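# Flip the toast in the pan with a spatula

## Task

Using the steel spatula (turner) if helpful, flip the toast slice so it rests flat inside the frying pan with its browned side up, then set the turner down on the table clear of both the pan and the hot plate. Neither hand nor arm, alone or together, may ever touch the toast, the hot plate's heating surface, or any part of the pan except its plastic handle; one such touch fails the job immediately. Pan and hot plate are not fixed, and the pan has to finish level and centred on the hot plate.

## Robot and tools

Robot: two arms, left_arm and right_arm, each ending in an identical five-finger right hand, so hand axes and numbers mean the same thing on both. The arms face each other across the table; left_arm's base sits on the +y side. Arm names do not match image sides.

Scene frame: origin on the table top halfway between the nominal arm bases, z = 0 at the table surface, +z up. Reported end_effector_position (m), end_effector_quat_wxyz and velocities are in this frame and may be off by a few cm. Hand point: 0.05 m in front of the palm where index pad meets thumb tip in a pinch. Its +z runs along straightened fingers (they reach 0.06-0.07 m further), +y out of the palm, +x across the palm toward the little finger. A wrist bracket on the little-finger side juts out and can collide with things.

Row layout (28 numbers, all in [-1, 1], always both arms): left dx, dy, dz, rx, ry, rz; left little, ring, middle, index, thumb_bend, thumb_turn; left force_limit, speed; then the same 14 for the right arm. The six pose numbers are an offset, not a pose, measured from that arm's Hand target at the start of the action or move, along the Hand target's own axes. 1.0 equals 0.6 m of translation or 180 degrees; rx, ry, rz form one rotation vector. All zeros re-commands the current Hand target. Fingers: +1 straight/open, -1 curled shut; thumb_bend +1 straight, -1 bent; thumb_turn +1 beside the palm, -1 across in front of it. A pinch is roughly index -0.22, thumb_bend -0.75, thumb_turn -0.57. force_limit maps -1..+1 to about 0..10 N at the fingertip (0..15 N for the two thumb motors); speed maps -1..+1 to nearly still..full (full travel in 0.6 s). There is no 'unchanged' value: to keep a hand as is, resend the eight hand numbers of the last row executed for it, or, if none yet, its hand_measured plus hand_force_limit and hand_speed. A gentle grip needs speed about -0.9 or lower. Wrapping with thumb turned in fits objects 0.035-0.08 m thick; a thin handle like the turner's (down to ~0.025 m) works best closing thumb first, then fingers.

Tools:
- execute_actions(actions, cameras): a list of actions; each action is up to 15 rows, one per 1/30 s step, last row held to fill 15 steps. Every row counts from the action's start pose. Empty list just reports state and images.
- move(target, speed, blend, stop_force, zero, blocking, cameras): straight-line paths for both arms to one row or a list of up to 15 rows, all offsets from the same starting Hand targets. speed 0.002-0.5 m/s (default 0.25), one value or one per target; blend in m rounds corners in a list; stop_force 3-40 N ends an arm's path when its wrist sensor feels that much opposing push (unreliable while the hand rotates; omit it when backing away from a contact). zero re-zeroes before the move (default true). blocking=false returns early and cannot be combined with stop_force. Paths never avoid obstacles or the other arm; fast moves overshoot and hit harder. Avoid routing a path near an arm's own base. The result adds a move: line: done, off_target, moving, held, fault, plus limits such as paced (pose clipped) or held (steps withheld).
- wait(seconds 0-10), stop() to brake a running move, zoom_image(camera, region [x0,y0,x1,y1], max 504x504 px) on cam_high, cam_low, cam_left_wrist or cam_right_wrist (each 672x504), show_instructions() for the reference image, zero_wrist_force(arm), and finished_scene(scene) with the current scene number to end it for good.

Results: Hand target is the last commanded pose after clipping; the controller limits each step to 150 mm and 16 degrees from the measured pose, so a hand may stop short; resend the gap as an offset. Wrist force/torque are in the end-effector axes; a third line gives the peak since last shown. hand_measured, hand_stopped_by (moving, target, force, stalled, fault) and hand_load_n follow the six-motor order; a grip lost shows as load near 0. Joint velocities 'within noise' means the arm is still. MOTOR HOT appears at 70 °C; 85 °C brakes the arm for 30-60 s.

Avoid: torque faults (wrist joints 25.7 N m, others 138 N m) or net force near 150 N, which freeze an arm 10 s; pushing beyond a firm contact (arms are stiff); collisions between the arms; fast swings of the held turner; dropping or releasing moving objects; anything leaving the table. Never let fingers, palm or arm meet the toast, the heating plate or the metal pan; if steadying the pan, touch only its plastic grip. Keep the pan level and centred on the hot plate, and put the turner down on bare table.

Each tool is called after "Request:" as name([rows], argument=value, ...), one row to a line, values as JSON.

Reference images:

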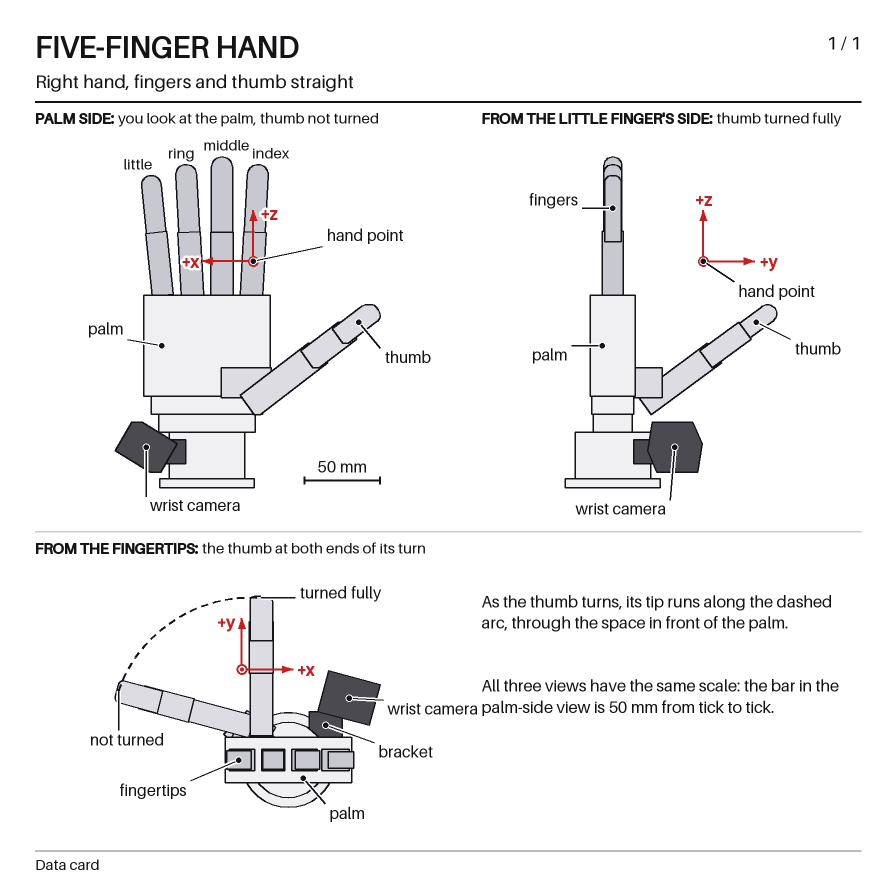

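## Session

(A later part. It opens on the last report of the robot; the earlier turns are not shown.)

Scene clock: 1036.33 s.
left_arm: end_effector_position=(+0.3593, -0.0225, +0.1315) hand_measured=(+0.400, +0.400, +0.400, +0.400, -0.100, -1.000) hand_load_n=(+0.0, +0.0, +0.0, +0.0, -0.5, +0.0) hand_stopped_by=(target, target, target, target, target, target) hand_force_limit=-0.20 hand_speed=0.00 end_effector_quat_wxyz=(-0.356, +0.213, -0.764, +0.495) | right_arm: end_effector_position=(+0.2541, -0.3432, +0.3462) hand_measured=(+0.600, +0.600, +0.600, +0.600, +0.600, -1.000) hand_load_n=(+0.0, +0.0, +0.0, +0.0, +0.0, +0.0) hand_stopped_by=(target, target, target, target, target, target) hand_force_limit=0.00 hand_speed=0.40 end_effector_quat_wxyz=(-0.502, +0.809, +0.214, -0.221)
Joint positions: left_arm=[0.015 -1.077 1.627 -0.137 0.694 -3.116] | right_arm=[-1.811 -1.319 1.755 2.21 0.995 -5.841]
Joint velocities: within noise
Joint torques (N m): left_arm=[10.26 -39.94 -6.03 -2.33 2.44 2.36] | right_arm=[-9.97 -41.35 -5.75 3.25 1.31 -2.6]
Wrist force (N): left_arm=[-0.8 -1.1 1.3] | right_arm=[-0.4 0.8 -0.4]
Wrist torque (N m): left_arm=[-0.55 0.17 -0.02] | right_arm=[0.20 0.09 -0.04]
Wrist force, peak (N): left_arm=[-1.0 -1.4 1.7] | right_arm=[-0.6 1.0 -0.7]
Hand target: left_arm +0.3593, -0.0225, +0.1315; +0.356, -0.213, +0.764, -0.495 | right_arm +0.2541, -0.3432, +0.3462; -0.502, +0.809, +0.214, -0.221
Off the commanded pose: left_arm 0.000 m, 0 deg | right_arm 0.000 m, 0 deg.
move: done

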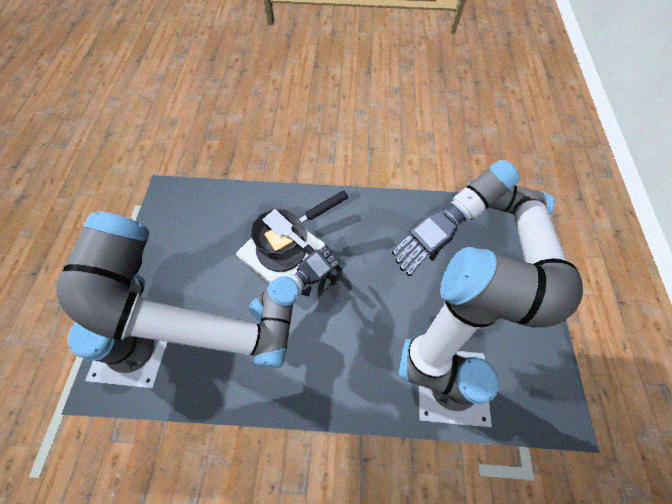

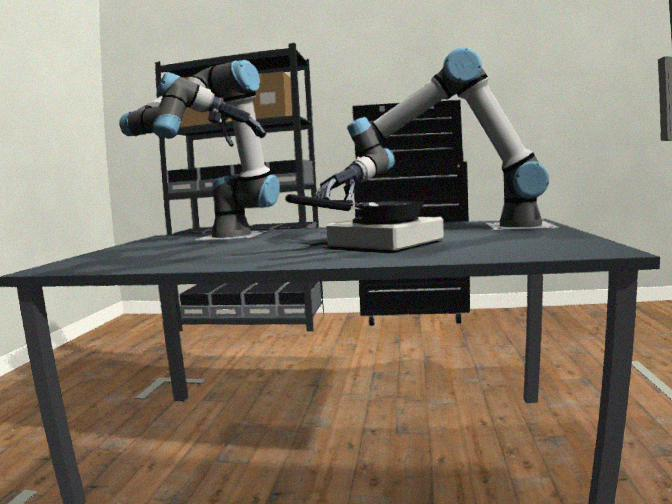

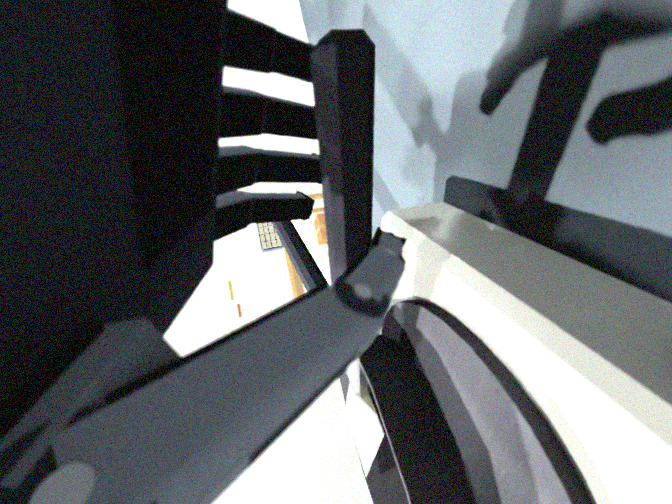

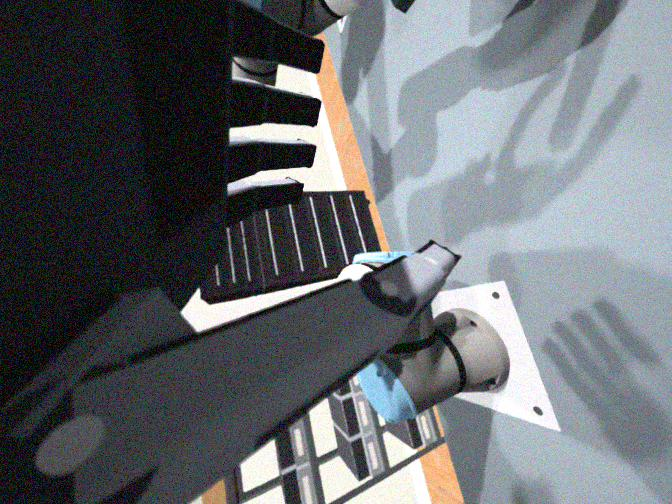

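Request:
move(target=[0,0,0,0,0,0,-0.8,-0.8,-0.8,-0.8,-0.1,-1,-0.4,-0.85,0,0,0,0,0,0,0.6,0.6,0.6,0.6,0.6,-1,0,0.4], speed=0.05)

Request:
zoom_image(camera="cam_high", region=[260, 200, 360, 300])

Request:
zoom_image(camera="cam_left_wrist", region=[200, 0, 500, 300])

Scene clock: 1043.80 s.
left_arm: end_effector_position=(+0.3593, -0.0225, +0.1315) hand_measured=(-0.074, -0.048, -0.040, -0.056, -0.096, -1.000) hand_load_n=(+2.0, +0.0, +1.5, +4.5, +9.5, +2.5) hand_stopped_by=(force, force, force, force, target, target) hand_force_limit=-0.40 hand_speed=-0.85 end_effector_quat_wxyz=(-0.356, +0.213, -0.764, +0.495) | right_arm: end_effector_position=(+0.2541, -0.3432, +0.3462) hand_measured=(+0.600, +0.600, +0.600, +0.600, +0.600, -1.000) hand_load_n=(+0.0, +0.0, +0.0, +0.0, +0.0, +0.0) hand_stopped_by=(target, target, target, target, target, target) hand_force_limit=0.00 hand_speed=0.40 end_effector_quat_wxyz=(-0.502, +0.809, +0.214, -0.221)
Joint positions: left_arm=[0.015 -1.077 1.627 -0.137 0.694 -3.116] | right_arm=[-1.811 -1.319 1.755 2.21 0.995 -5.841]
Joint velocities: within noise
Joint torques (N m): left_arm=[7.96 -41.34 -9.79 -2.22 2.17 2.13] | right_arm=[-10.06 -41.56 -6.57 3.26 1.2 -2.45]
Wrist force (N): left_arm=[-1.2 -1.7 0.9] | right_arm=[-0.6 0.9 -0.4]
Wrist torque (N m): left_arm=[-0.57 0.15 0.01] | right_arm=[0.22 0.12 -0.04]
Wrist force, peak (N): left_arm=[-1.4 -2.0 1.0] | right_arm=[-0.7 1.1 -0.6]
Hand target: left_arm +0.3593, -0.0225, +0.1315; +0.356, -0.213, +0.764, -0.495 | right_arm +0.2541, -0.3432, +0.3462; -0.502, +0.809, +0.214, -0.221
Off the commanded pose: left_arm 0.000 m, 0 deg | right_arm 0.000 m, 0 deg.
move: done

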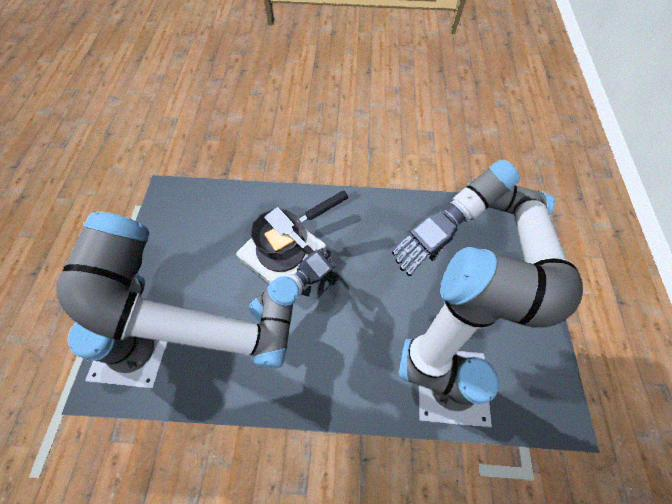

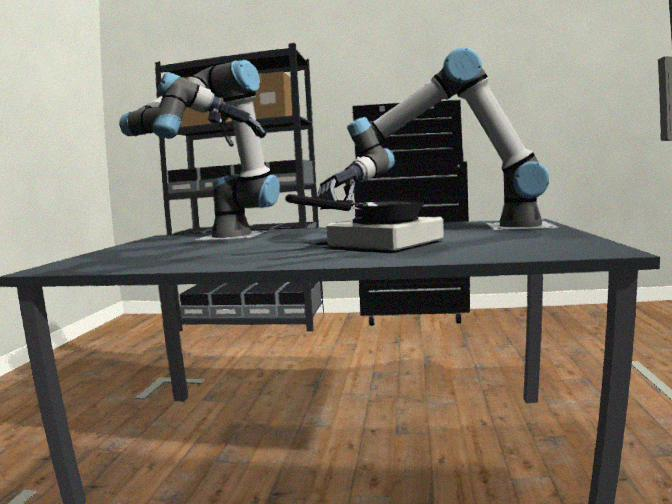

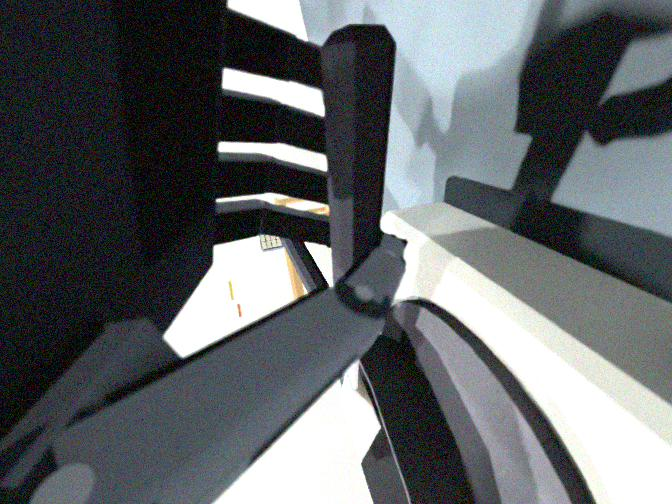

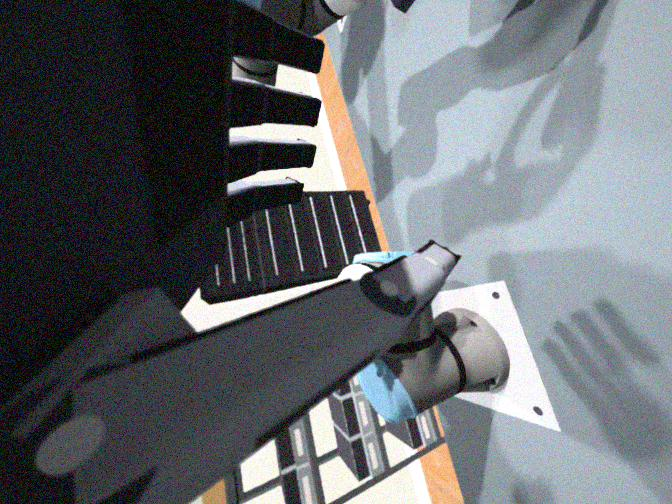

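Scaled by 5.040.

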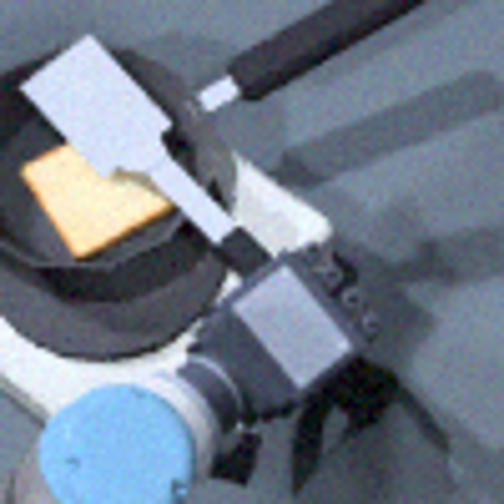

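Scaled by 1.680.

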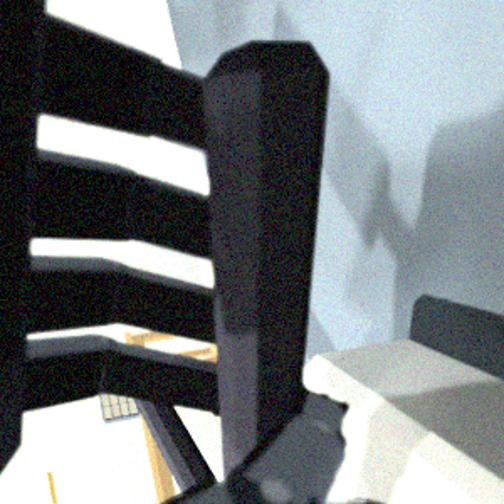

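Request:
move(target=[0,0,0,0,0,0,-0.9,-0.9,-0.9,-0.9,-0.5,-1,0.5,-0.85,0,0,0,0,0,0,0.6,0.6,0.6,0.6,0.6,-1,0,0.4], speed=0.05, cameras=["cam_left_wrist"])

Request:
move(target=[0,0,0,0,0,0,-0.95,-0.95,-0.95,-0.95,-0.55,-1,0.8,-0.85,0,0,0,0,0,0,0.6,0.6,0.6,0.6,0.6,-1,0,0.4], speed=0.05, cameras=["cam_left_wrist","cam_high","cam_low"])

Request:
zoom_image(camera="cam_high", region=[260, 200, 360, 300])

Scene clock: 1050.77 s.
left_arm: end_effector_position=(+0.3593, -0.0225, +0.1315) hand_measured=(-0.164, -0.096, -0.062, -0.070, -0.090, -1.000) hand_load_n=(+6.5, +1.5, +2.5, +6.5, +20.5, +9.5) hand_stopped_by=(force, force, force, force, force, target) hand_force_limit=0.50 hand_speed=-0.85 end_effector_quat_wxyz=(-0.356, +0.213, -0.764, +0.495) | right_arm: end_effector_position=(+0.2541, -0.3432, +0.3462) hand_measured=(+0.600, +0.600, +0.600, +0.600, +0.600, -1.000) hand_load_n=(+0.0, +0.0, +0.0, +0.0, +0.0, +0.0) hand_stopped_by=(target, target, target, target, target, target) hand_force_limit=0.00 hand_speed=0.40 end_effector_quat_wxyz=(-0.502, +0.809, +0.214, -0.221)
Joint positions: left_arm=[0.015 -1.077 1.627 -0.137 0.694 -3.116] | right_arm=[-1.811 -1.319 1.755 2.21 0.995 -5.841]
Joint velocities: within noise
Joint torques (N m): left_arm=[9.31 -38.12 -12.39 -1.67 2.13 0.81] | right_arm=[-9.16 -40.9 -6.11 3.17 1.22 -2.56]
Wrist force (N): left_arm=[-1.6 -3.0 0.0] | right_arm=[-0.6 0.8 -0.6]
Wrist torque (N m): left_arm=[-0.59 0.11 0.10] | right_arm=[0.23 0.12 -0.04]
Wrist force, peak (N): left_arm=[-1.8 -3.0 0.1] | right_arm=[-0.7 1.0 -0.7]
Hand target: left_arm +0.3593, -0.0225, +0.1315; +0.356, -0.213, +0.764, -0.495 | right_arm +0.2541, -0.3432, +0.3462; -0.502, +0.809, +0.214, -0.221
Off the commanded pose: left_arm 0.000 m, 0 deg | right_arm 0.000 m, 0 deg.
move: done
Images, in order (width x height): cam_left_wrist 672x504.

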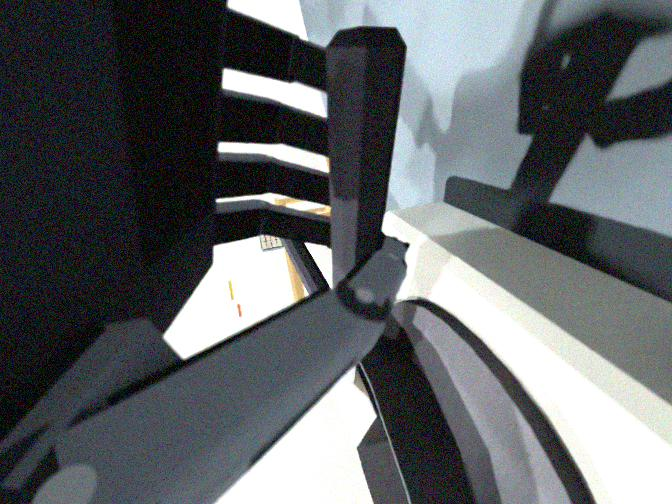

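Scene clock: 1051.47 s.
left_arm: end_effector_position=(+0.3593, -0.0225, +0.1315) hand_measured=(-0.244, -0.144, -0.092, -0.084, -0.086, -1.000) hand_load_n=(+9.5, +2.5, +7.0, +7.5, +33.5, +16.5) hand_stopped_by=(force, force, force, force, force, target) hand_force_limit=0.80 hand_speed=-0.85 end_effector_quat_wxyz=(-0.356, +0.213, -0.764, +0.495) | right_arm: end_effector_position=(+0.2541, -0.3432, +0.3462) hand_measured=(+0.600, +0.600, +0.600, +0.600, +0.600, -1.000) hand_load_n=(+0.0, +0.0, +0.0, +0.0, +0.0, +0.0) hand_stopped_by=(target, target, target, target, target, target) hand_force_limit=0.00 hand_speed=0.40 end_effector_quat_wxyz=(-0.502, +0.809, +0.214, -0.221)
Joint positions: left_arm=[0.015 -1.077 1.627 -0.137 0.694 -3.116] | right_arm=[-1.811 -1.319 1.755 2.21 0.995 -5.841]
Joint velocities: within noise
Joint torques (N m): left_arm=[8.87 -37.19 -13.21 -1.75 1.97 0.4] | right_arm=[-9.08 -41.33 -6.55 3.16 1.13 -2.51]
Wrist force (N): left_arm=[-2.1 -3.2 0.0] | right_arm=[-0.6 0.8 -0.5]
Wrist torque (N m): left_arm=[-0.58 0.09 0.16] | right_arm=[0.22 0.12 -0.04]
Wrist force, peak (N): left_arm=[-0.4 -5.1 -0.3] | right_arm=[-0.6 1.1 -0.3]
Hand target: left_arm +0.3593, -0.0225, +0.1315; +0.356, -0.213, +0.764, -0.495 | right_arm +0.2541, -0.3432, +0.3462; -0.502, +0.809, +0.214, -0.221
Off the commanded pose: left_arm 0.000 m, 0 deg | right_arm 0.000 m, 0 deg.
move: done
Images, in order (width x height): cam_high 672x504, cam_low 672x504, cam_left_wrist 672x504.

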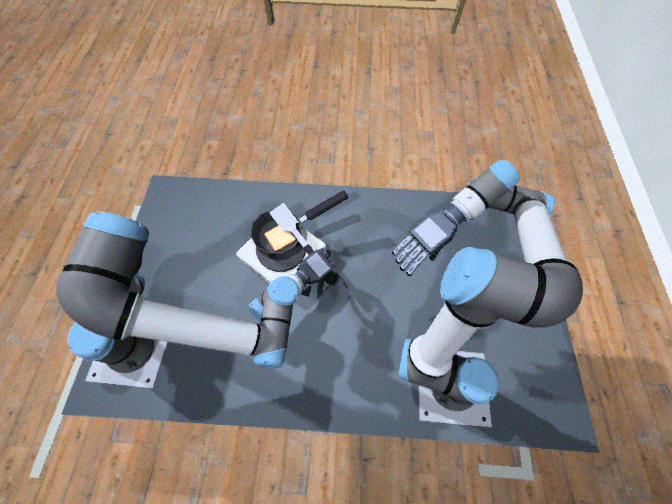

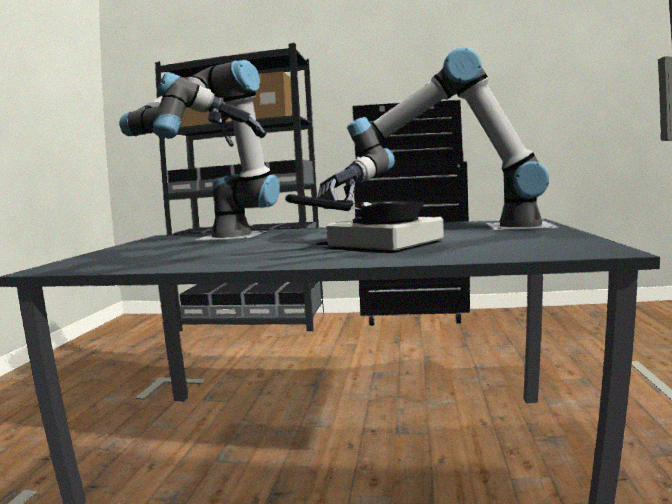

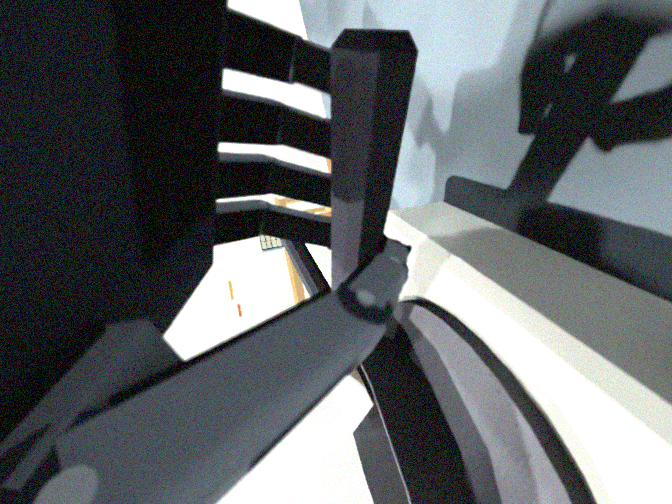

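Scaled by 5.040.

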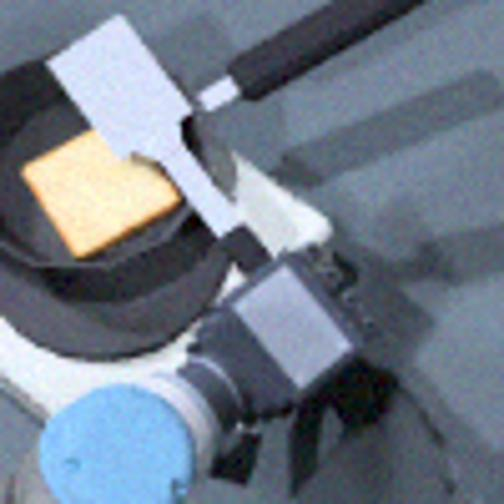

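Request:
move(target=[0,0,0,0,0,0,-0.22,-0.12,-0.07,-0.06,-0.08,-1,0.5,-0.85,0,0,0,0,0,0,0.6,0.6,0.6,0.6,0.6,-1,0,0.4], speed=0.05, cameras=[])

Request:
move(target=[-0.03,-0.077,-0.02,0,0,0,-0.22,-0.12,-0.07,-0.06,-0.08,-1,0.5,-0.85,0,0,0,0,0,0,0.6,0.6,0.6,0.6,0.6,-1,0,0.4], speed=0.05)

Request:
zoom_image(camera="cam_low", region=[290, 130, 430, 230])

Request:
zoom_image(camera="cam_high", region=[260, 200, 360, 300])

Scene clock: 1058.03 s.
left_arm: end_effector_position=(+0.3593, -0.0225, +0.1315) hand_measured=(-0.220, -0.120, -0.070, -0.060, -0.072, -1.000) hand_load_n=(+6.0, +0.5, +2.5, +3.0, +17.5, +11.0) hand_stopped_by=(target, target, target, target, force, target) hand_force_limit=0.50 hand_speed=-0.85 end_effector_quat_wxyz=(-0.356, +0.213, -0.764, +0.495) | right_arm: end_effector_position=(+0.2541, -0.3432, +0.3462) hand_measured=(+0.600, +0.600, +0.600, +0.600, +0.600, -1.000) hand_load_n=(+0.0, +0.0, +0.0, +0.0, +0.0, -0.5) hand_stopped_by=(target, target, target, target, target, target) hand_force_limit=0.00 hand_speed=0.40 end_effector_quat_wxyz=(-0.502, +0.809, +0.214, -0.221)
Joint positions: left_arm=[0.015 -1.077 1.627 -0.137 0.694 -3.116] | right_arm=[-1.811 -1.319 1.755 2.21 0.995 -5.841]
Joint velocities: within noise
Joint torques (N m): left_arm=[7.52 -32.12 -17.22 -1.07 1.83 -2.09] | right_arm=[-8.8 -40.78 -6.22 3.15 1.02 -2.48]
Wrist force (N): left_arm=[-1.7 -1.5 0.8] | right_arm=[-0.6 0.9 -0.5]
Wrist torque (N m): left_arm=[-0.55 0.15 0.02] | right_arm=[0.22 0.12 -0.04]
Wrist force, peak (N): left_arm=[-2.2 -3.6 -0.1] | right_arm=[-0.5 1.2 -0.4]
Hand target: left_arm +0.3593, -0.0225, +0.1315; +0.356, -0.213, +0.764, -0.495 | right_arm +0.2541, -0.3432, +0.3462; -0.502, +0.809, +0.214, -0.221
Off the commanded pose: left_arm 0.000 m, 0 deg | right_arm 0.000 m, 0 deg.
move: done
No camera images: "cameras" was empty.

Scene clock: 1059.53 s.
left_arm: end_effector_position=(+0.3608, -0.0225, +0.1825) hand_measured=(-0.220, -0.120, -0.070, -0.060, -0.074, -1.000) hand_load_n=(+0.0, +0.0, +4.0, +1.5, +7.0, -2.0) hand_stopped_by=(target, target, target, target, force, target) hand_force_limit=0.50 hand_speed=-0.85 end_effector_quat_wxyz=(-0.356, +0.213, -0.764, +0.495) | right_arm: end_effector_position=(+0.2541, -0.3432, +0.3462) hand_measured=(+0.600, +0.600, +0.600, +0.600, +0.600, -1.000) hand_load_n=(+0.0, -0.5, -0.5, +0.0, +0.0, +0.0) hand_stopped_by=(target, target, target, target, target, target) hand_force_limit=0.00 hand_speed=0.40 end_effector_quat_wxyz=(-0.502, +0.809, +0.214, -0.221)
Joint positions: left_arm=[0.018 -1.133 1.567 -0.022 0.697 -3.114] | right_arm=[-1.811 -1.319 1.755 2.21 0.995 -5.841]
Joint velocities: within noise
Joint torques (N m): left_arm=[9.16 -42.63 -32.1 2.27 2.22 -2.41] | right_arm=[-9.27 -41.05 -6.15 2.97 1.03 -2.51]
Wrist force (N): left_arm=[-0.8 -0.1 1.9] | right_arm=[-0.5 0.7 -0.3]
Wrist torque (N m): left_arm=[-0.59 0.16 -0.08] | right_arm=[0.19 0.10 -0.04]
Wrist force, peak (N): left_arm=[-1.6 -1.7 0.7] | right_arm=[-0.6 1.0 -0.7]
Hand target: left_arm +0.3608, -0.0225, +0.1825; +0.356, -0.213, +0.764, -0.495 | right_arm +0.2541, -0.3432, +0.3462; -0.502, +0.809, +0.214, -0.221
Off the commanded pose: left_arm 0.000 m, 0 deg | right_arm 0.000 m, 0 deg.
move: done

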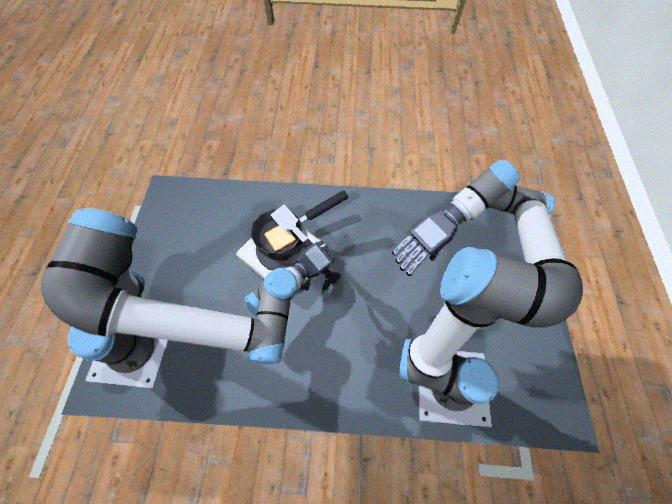

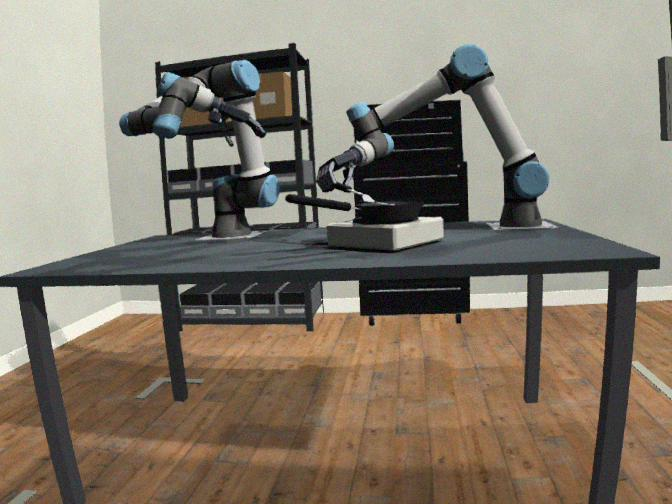

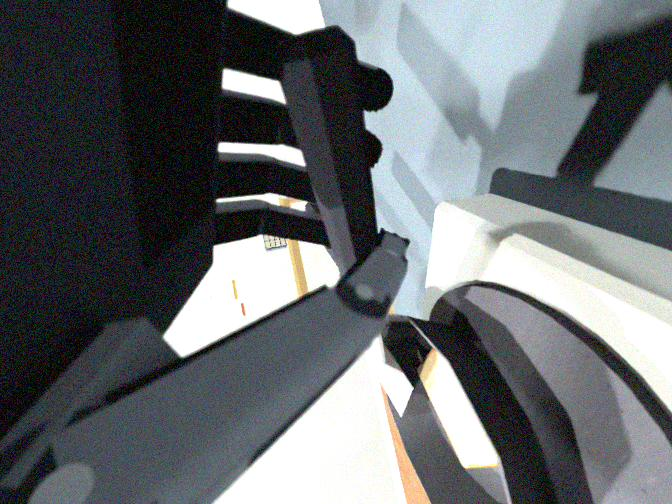

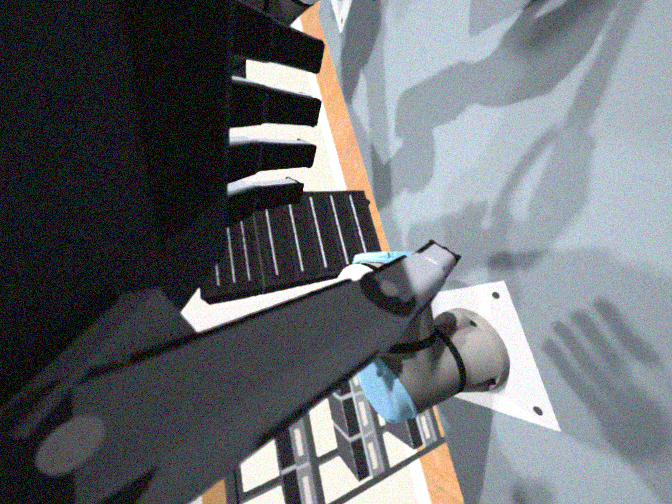

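Scaled by 3.600.

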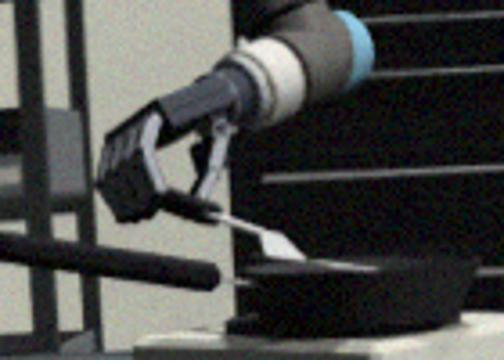

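Scaled by 5.040.

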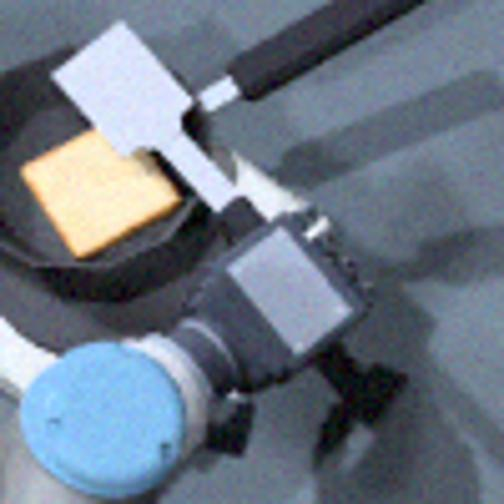

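Request:
move(target=[0,0,0,0,0,0,-1,-1,-0.3,-0.2,-0.2,-1,0.6,-0.8,0,0,0,0,0,0,0.6,0.6,0.6,0.6,0.6,-1,0,0.4], speed=0.05)

Request:
zoom_image(camera="cam_left_wrist", region=[200, 0, 500, 300])

Request:
zoom_image(camera="cam_low", region=[290, 130, 430, 230])

Scene clock: 1064.17 s.
left_arm: end_effector_position=(+0.3608, -0.0225, +0.1825) hand_measured=(-0.450, -0.218, -0.100, -0.100, -0.070, -1.000) hand_load_n=(+4.0, +0.0, +2.0, +12.0, +27.5, +1.5) hand_stopped_by=(force, force, force, force, force, target) hand_force_limit=0.60 hand_speed=-0.80 end_effector_quat_wxyz=(-0.356, +0.213, -0.764, +0.495) | right_arm: end_effector_position=(+0.2541, -0.3432, +0.3462) hand_measured=(+0.600, +0.600, +0.600, +0.600, +0.600, -1.000) hand_load_n=(+0.0, +0.0, +0.0, +0.0, +0.0, +0.0) hand_stopped_by=(target, target, target, target, target, target) hand_force_limit=0.00 hand_speed=0.40 end_effector_quat_wxyz=(-0.502, +0.809, +0.214, -0.221)
Joint positions: left_arm=[0.018 -1.133 1.567 -0.022 0.697 -3.114] | right_arm=[-1.811 -1.319 1.755 2.21 0.995 -5.841]
Joint velocities: within noise
Joint torques (N m): left_arm=[9.29 -39.99 -30.85 2.03 2.01 -2.48] | right_arm=[-8.5 -40.97 -5.86 2.99 0.97 -2.36]
Wrist force (N): left_arm=[0.1 -1.7 1.3] | right_arm=[-0.8 0.8 -0.5]
Wrist torque (N m): left_arm=[-0.50 0.07 0.22] | right_arm=[0.20 0.16 -0.06]
Wrist force, peak (N): left_arm=[-1.0 -0.1 2.1] | right_arm=[-0.5 1.2 -0.6]
Hand target: left_arm +0.3608, -0.0225, +0.1825; +0.356, -0.213, +0.764, -0.495 | right_arm +0.2541, -0.3432, +0.3462; -0.502, +0.809, +0.214, -0.221
Off the commanded pose: left_arm 0.000 m, 0 deg | right_arm 0.000 m, 0 deg.
move: done

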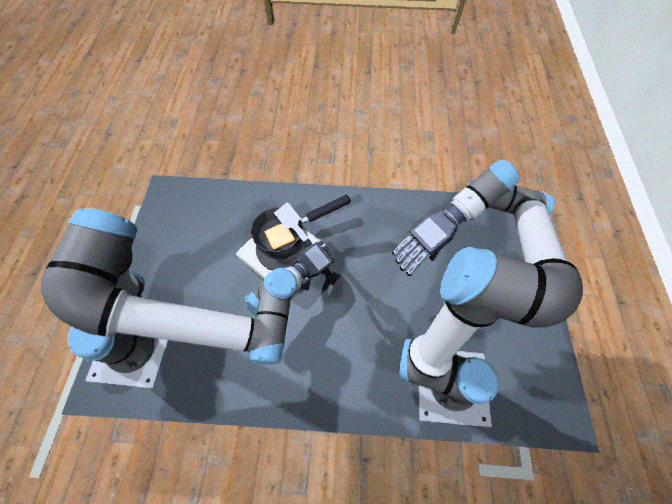

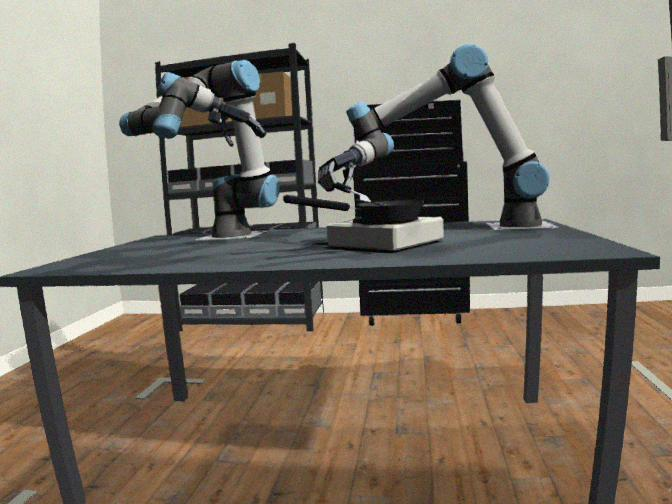

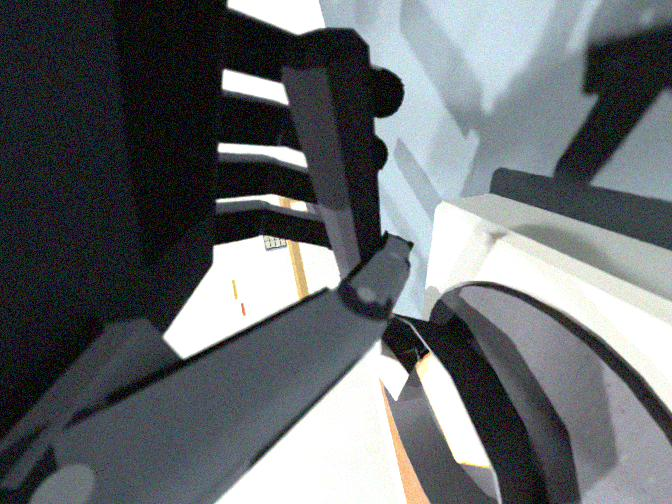

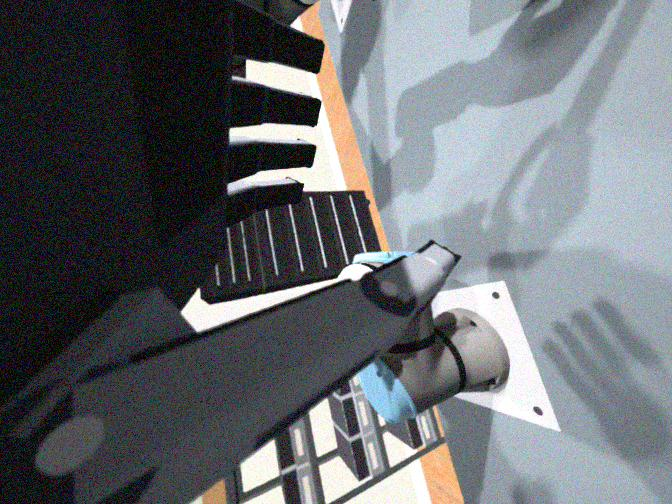

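Scaled by 1.680.

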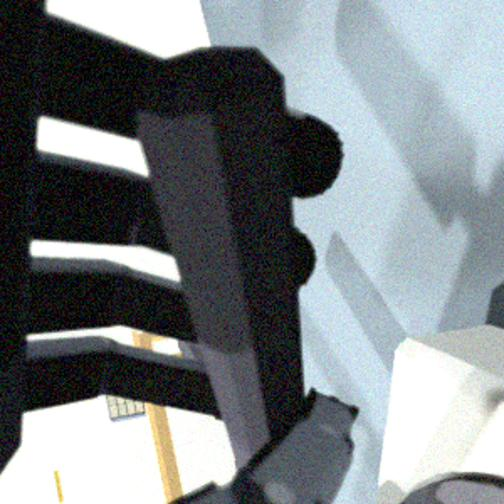

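Scaled by 3.600.

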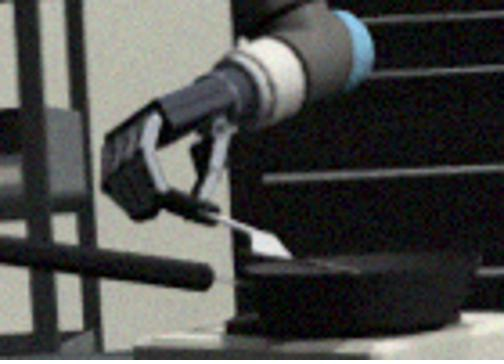

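Request:
move(target=[-0.036,-0.093,-0.024,0,0,0,-1,-1,-0.3,-0.085,-0.2,-1,0.3,-0.8,0,0,0,0,0,0,0.6,0.6,0.6,0.6,0.6,-1,0,0.4], speed=0.06)

Request:
zoom_image(camera="cam_high", region=[230, 180, 350, 300])

Request:
zoom_image(camera="cam_low", region=[290, 110, 450, 230])

Request:
zoom_image(camera="cam_left_wrist", region=[200, 0, 600, 504])

Scene clock: 1073.57 s.
left_arm: end_effector_position=(+0.3627, -0.0225, +0.2440) hand_measured=(-0.450, -0.218, -0.100, -0.082, -0.074, -1.000) hand_load_n=(+0.0, +0.0, +1.5, +7.5, +11.0, -4.0) hand_stopped_by=(force, force, force, force, force, target) hand_force_limit=0.30 hand_speed=-0.80 end_effector_quat_wxyz=(-0.356, +0.213, -0.764, +0.495) | right_arm: end_effector_position=(+0.2541, -0.3432, +0.3462) hand_measured=(+0.600, +0.600, +0.600, +0.600, +0.600, -1.000) hand_load_n=(+0.0, +0.0, +0.0, +0.0, +0.0, +0.0) hand_stopped_by=(target, target, target, target, target, target) hand_force_limit=0.00 hand_speed=0.40 end_effector_quat_wxyz=(-0.502, +0.809, +0.214, -0.221)
Joint positions: left_arm=[0.022 -1.184 1.474 0.121 0.701 -3.112] | right_arm=[-1.811 -1.319 1.755 2.21 0.995 -5.841]
Joint velocities: within noise
Joint torques (N m): left_arm=[9.43 -42.36 -33.64 2.45 1.95 -2.45] | right_arm=[-8.24 -40.61 -6.7 2.99 0.87 -2.38]
Wrist force (N): left_arm=[-0.1 0.3 2.0] | right_arm=[-0.5 1.0 -0.5]
Wrist torque (N m): left_arm=[-0.58 0.18 -0.18] | right_arm=[0.24 0.10 -0.03]
Wrist force, peak (N): left_arm=[-0.6 -2.0 1.7] | right_arm=[-0.5 1.1 -0.6]
Hand target: left_arm +0.3627, -0.0225, +0.2440; +0.356, -0.213, +0.764, -0.495 | right_arm +0.2541, -0.3432, +0.3462; -0.502, +0.809, +0.214, -0.221
Off the commanded pose: left_arm 0.000 m, 0 deg | right_arm 0.000 m, 0 deg.
move: done

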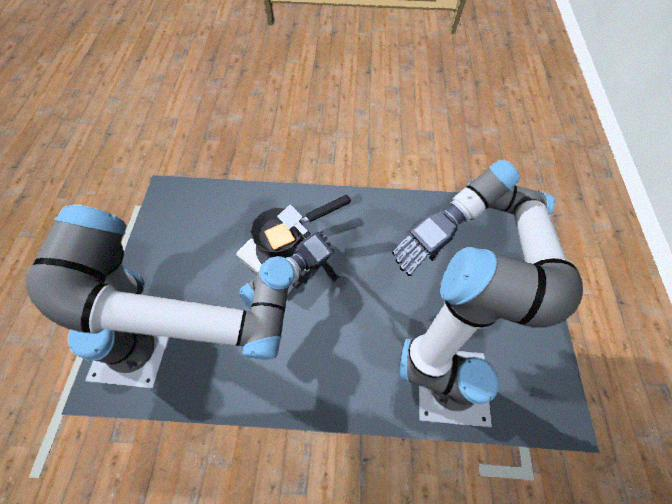

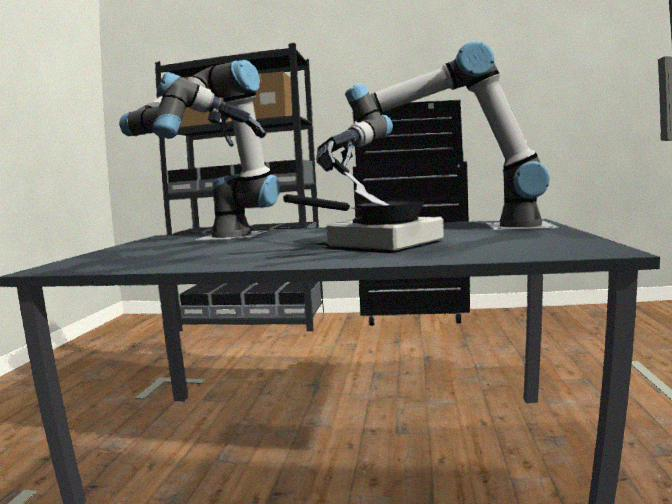

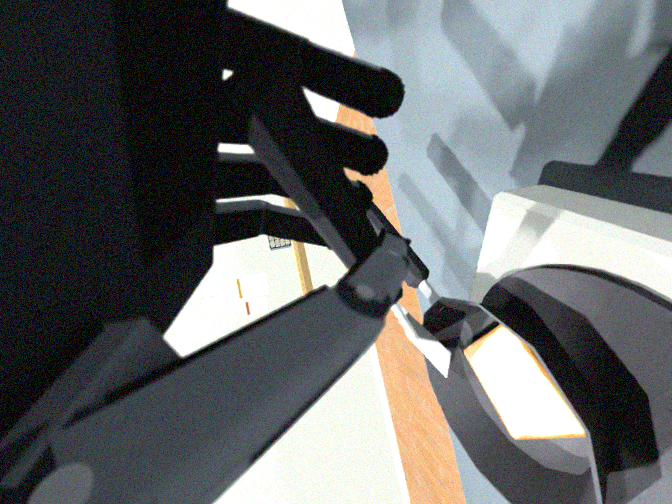

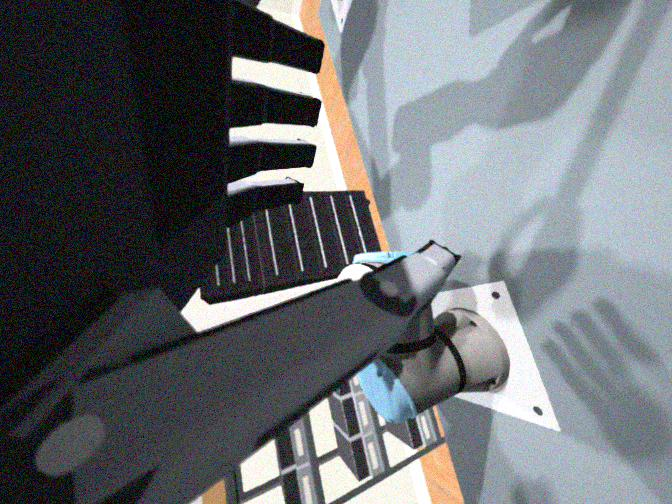

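Scaled by 4.200.

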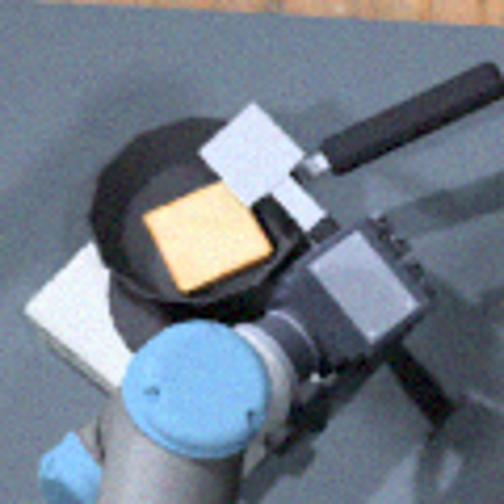

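Scaled by 3.150.

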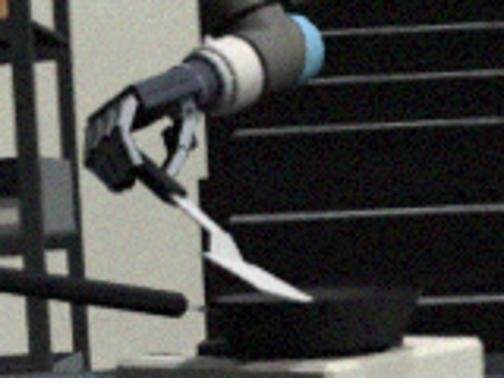

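Scaled by 1.000.

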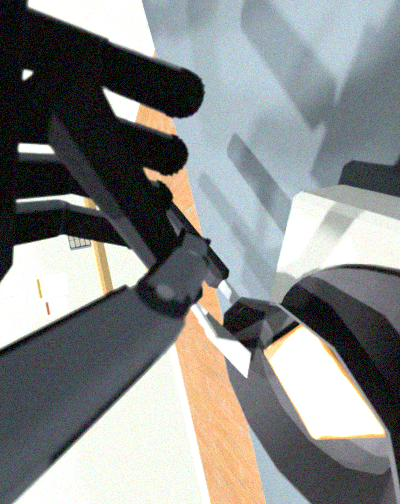

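Request:
move(target=[0,-0.03,-0.008,0,0,0,-1,-0.95,-0.3,-0.085,-0.2,-1,0.25,-0.75,0,0,0,0,0,0,0.6,0.6,0.6,0.6,0.6,-1,0,0.4], speed=0.06, cameras=[])

Request:
move(target=[0,0,0,0,0,0,-0.98,-0.98,-0.5,-0.085,-0.2,-1,0.3,-0.75,0,0,0,0,0,0,0.6,0.6,0.6,0.6,0.6,-1,0,0.4], speed=0.06)

Request:
zoom_image(camera="cam_high", region=[230, 180, 350, 300])

Request:
zoom_image(camera="cam_low", region=[290, 110, 450, 230])

Scene clock: 1077.87 s.
left_arm: end_effector_position=(+0.3586, -0.0271, +0.2616) hand_measured=(-0.450, -0.368, -0.100, -0.082, -0.074, -1.000) hand_load_n=(+0.0, +7.0, +0.0, +6.5, +13.5, -1.0) hand_stopped_by=(force, force, force, force, force, target) hand_force_limit=0.25 hand_speed=-0.75 end_effector_quat_wxyz=(-0.356, +0.213, -0.764, +0.495) | right_arm: end_effector_position=(+0.2541, -0.3432, +0.3462) hand_measured=(+0.600, +0.600, +0.600, +0.600, +0.600, -1.000) hand_load_n=(+0.0, +0.0, +0.0, +0.0, +0.0, +0.0) hand_stopped_by=(target, target, target, target, target, target) hand_force_limit=0.00 hand_speed=0.40 end_effector_quat_wxyz=(-0.502, +0.809, +0.214, -0.221)
Joint positions: left_arm=[0.014 -1.186 1.43 0.17 0.693 -3.117] | right_arm=[-1.811 -1.319 1.755 2.21 0.995 -5.841]
Joint velocities: within noise
Joint torques (N m): left_arm=[-7.94 -28.08 -34.84 1.96 -3.5 -2.44] | right_arm=[-7.7 -39.99 -5.72 2.9 0.72 -2.45]
Wrist force (N): left_arm=[-0.1 0.4 2.2] | right_arm=[-0.6 0.9 -0.5]
Wrist torque (N m): left_arm=[-0.60 0.17 -0.21] | right_arm=[0.23 0.12 -0.04]
Wrist force, peak (N): left_arm=[-0.5 0.9 2.2] | right_arm=[-0.8 0.9 -0.7]
Hand target: left_arm +0.3586, -0.0271, +0.2616; +0.356, -0.213, +0.764, -0.495 | right_arm +0.2541, -0.3432, +0.3462; -0.502, +0.809, +0.214, -0.221
Off the commanded pose: left_arm 0.000 m, 0 deg | right_arm 0.000 m, 0 deg.
move: done
No camera images: "cameras" was empty.

Scene clock: 1079.40 s.
left_arm: end_effector_position=(+0.3586, -0.0271, +0.2616) hand_measured=(-0.980, -0.368, -0.124, -0.082, -0.074, -1.000) hand_load_n=(+0.0, +0.0, +2.5, +5.0, +20.5, +1.5) hand_stopped_by=(target, force, force, force, force, target) hand_force_limit=0.30 hand_speed=-0.75 end_effector_quat_wxyz=(-0.356, +0.213, -0.764, +0.495) | right_arm: end_effector_position=(+0.2541, -0.3432, +0.3462) hand_measured=(+0.600, +0.600, +0.600, +0.600, +0.600, -1.000) hand_load_n=(+0.0, +0.0, -0.5, +0.0, +0.0, +0.0) hand_stopped_by=(target, target, target, target, target, target) hand_force_limit=0.00 hand_speed=0.40 end_effector_quat_wxyz=(-0.502, +0.809, +0.214, -0.221)
Joint positions: left_arm=[0.014 -1.186 1.43 0.17 0.693 -3.117] | right_arm=[-1.811 -1.319 1.755 2.21 0.995 -5.841]
Joint velocities: within noise
Joint torques (N m): left_arm=[-7.45 -26.41 -33.13 1.28 -2.29 -1.96] | right_arm=[-7.51 -40.28 -6.33 2.85 0.75 -2.45]
Wrist force (N): left_arm=[0.1 0.6 2.4] | right_arm=[-0.6 0.7 -0.5]
Wrist torque (N m): left_arm=[-0.58 0.14 -0.18] | right_arm=[0.20 0.12 -0.06]
Wrist force, peak (N): left_arm=[0.5 0.6 2.4] | right_arm=[-0.5 1.0 -0.6]
Hand target: left_arm +0.3586, -0.0271, +0.2616; +0.356, -0.213, +0.764, -0.495 | right_arm +0.2541, -0.3432, +0.3462; -0.502, +0.809, +0.214, -0.221
Off the commanded pose: left_arm 0.000 m, 0 deg | right_arm 0.000 m, 0 deg.
move: done

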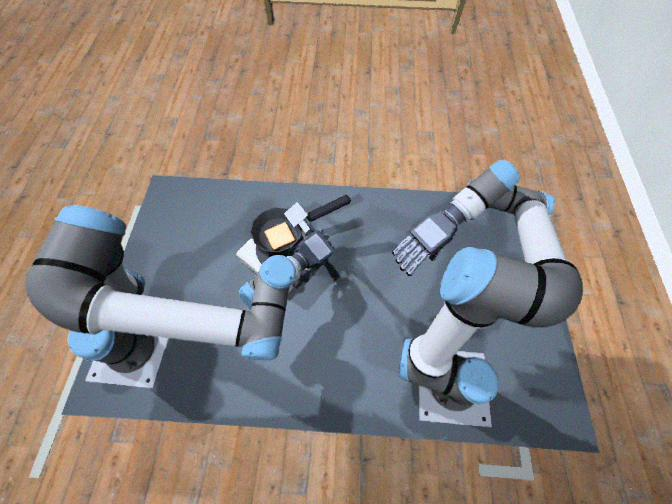

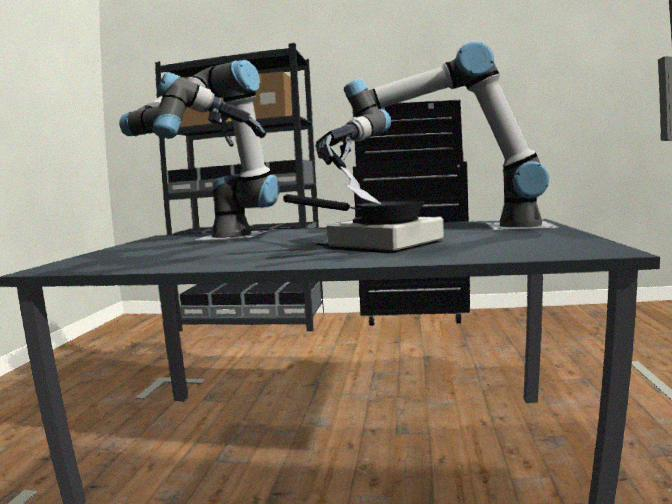

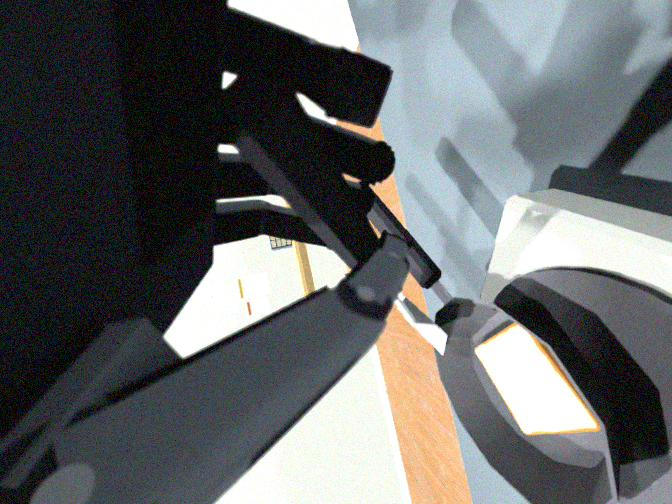

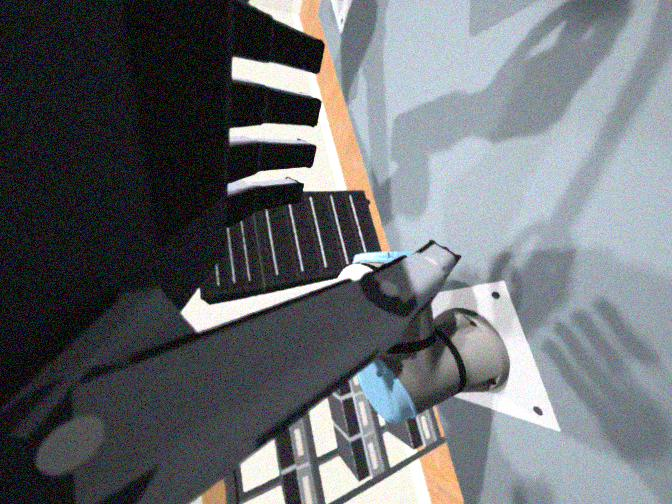

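Scaled by 4.200.

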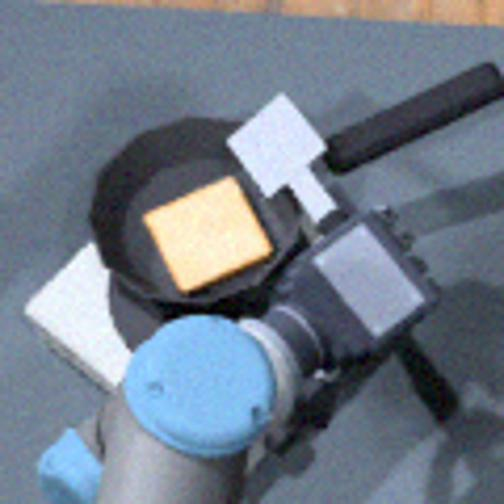

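Scaled by 3.150.

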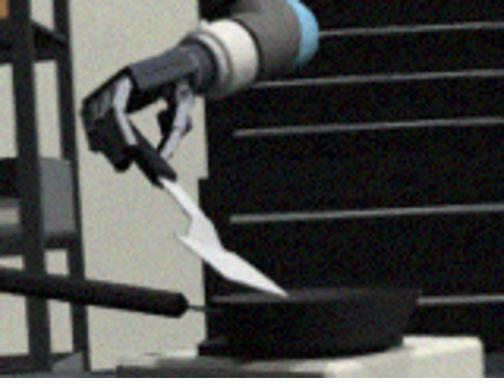

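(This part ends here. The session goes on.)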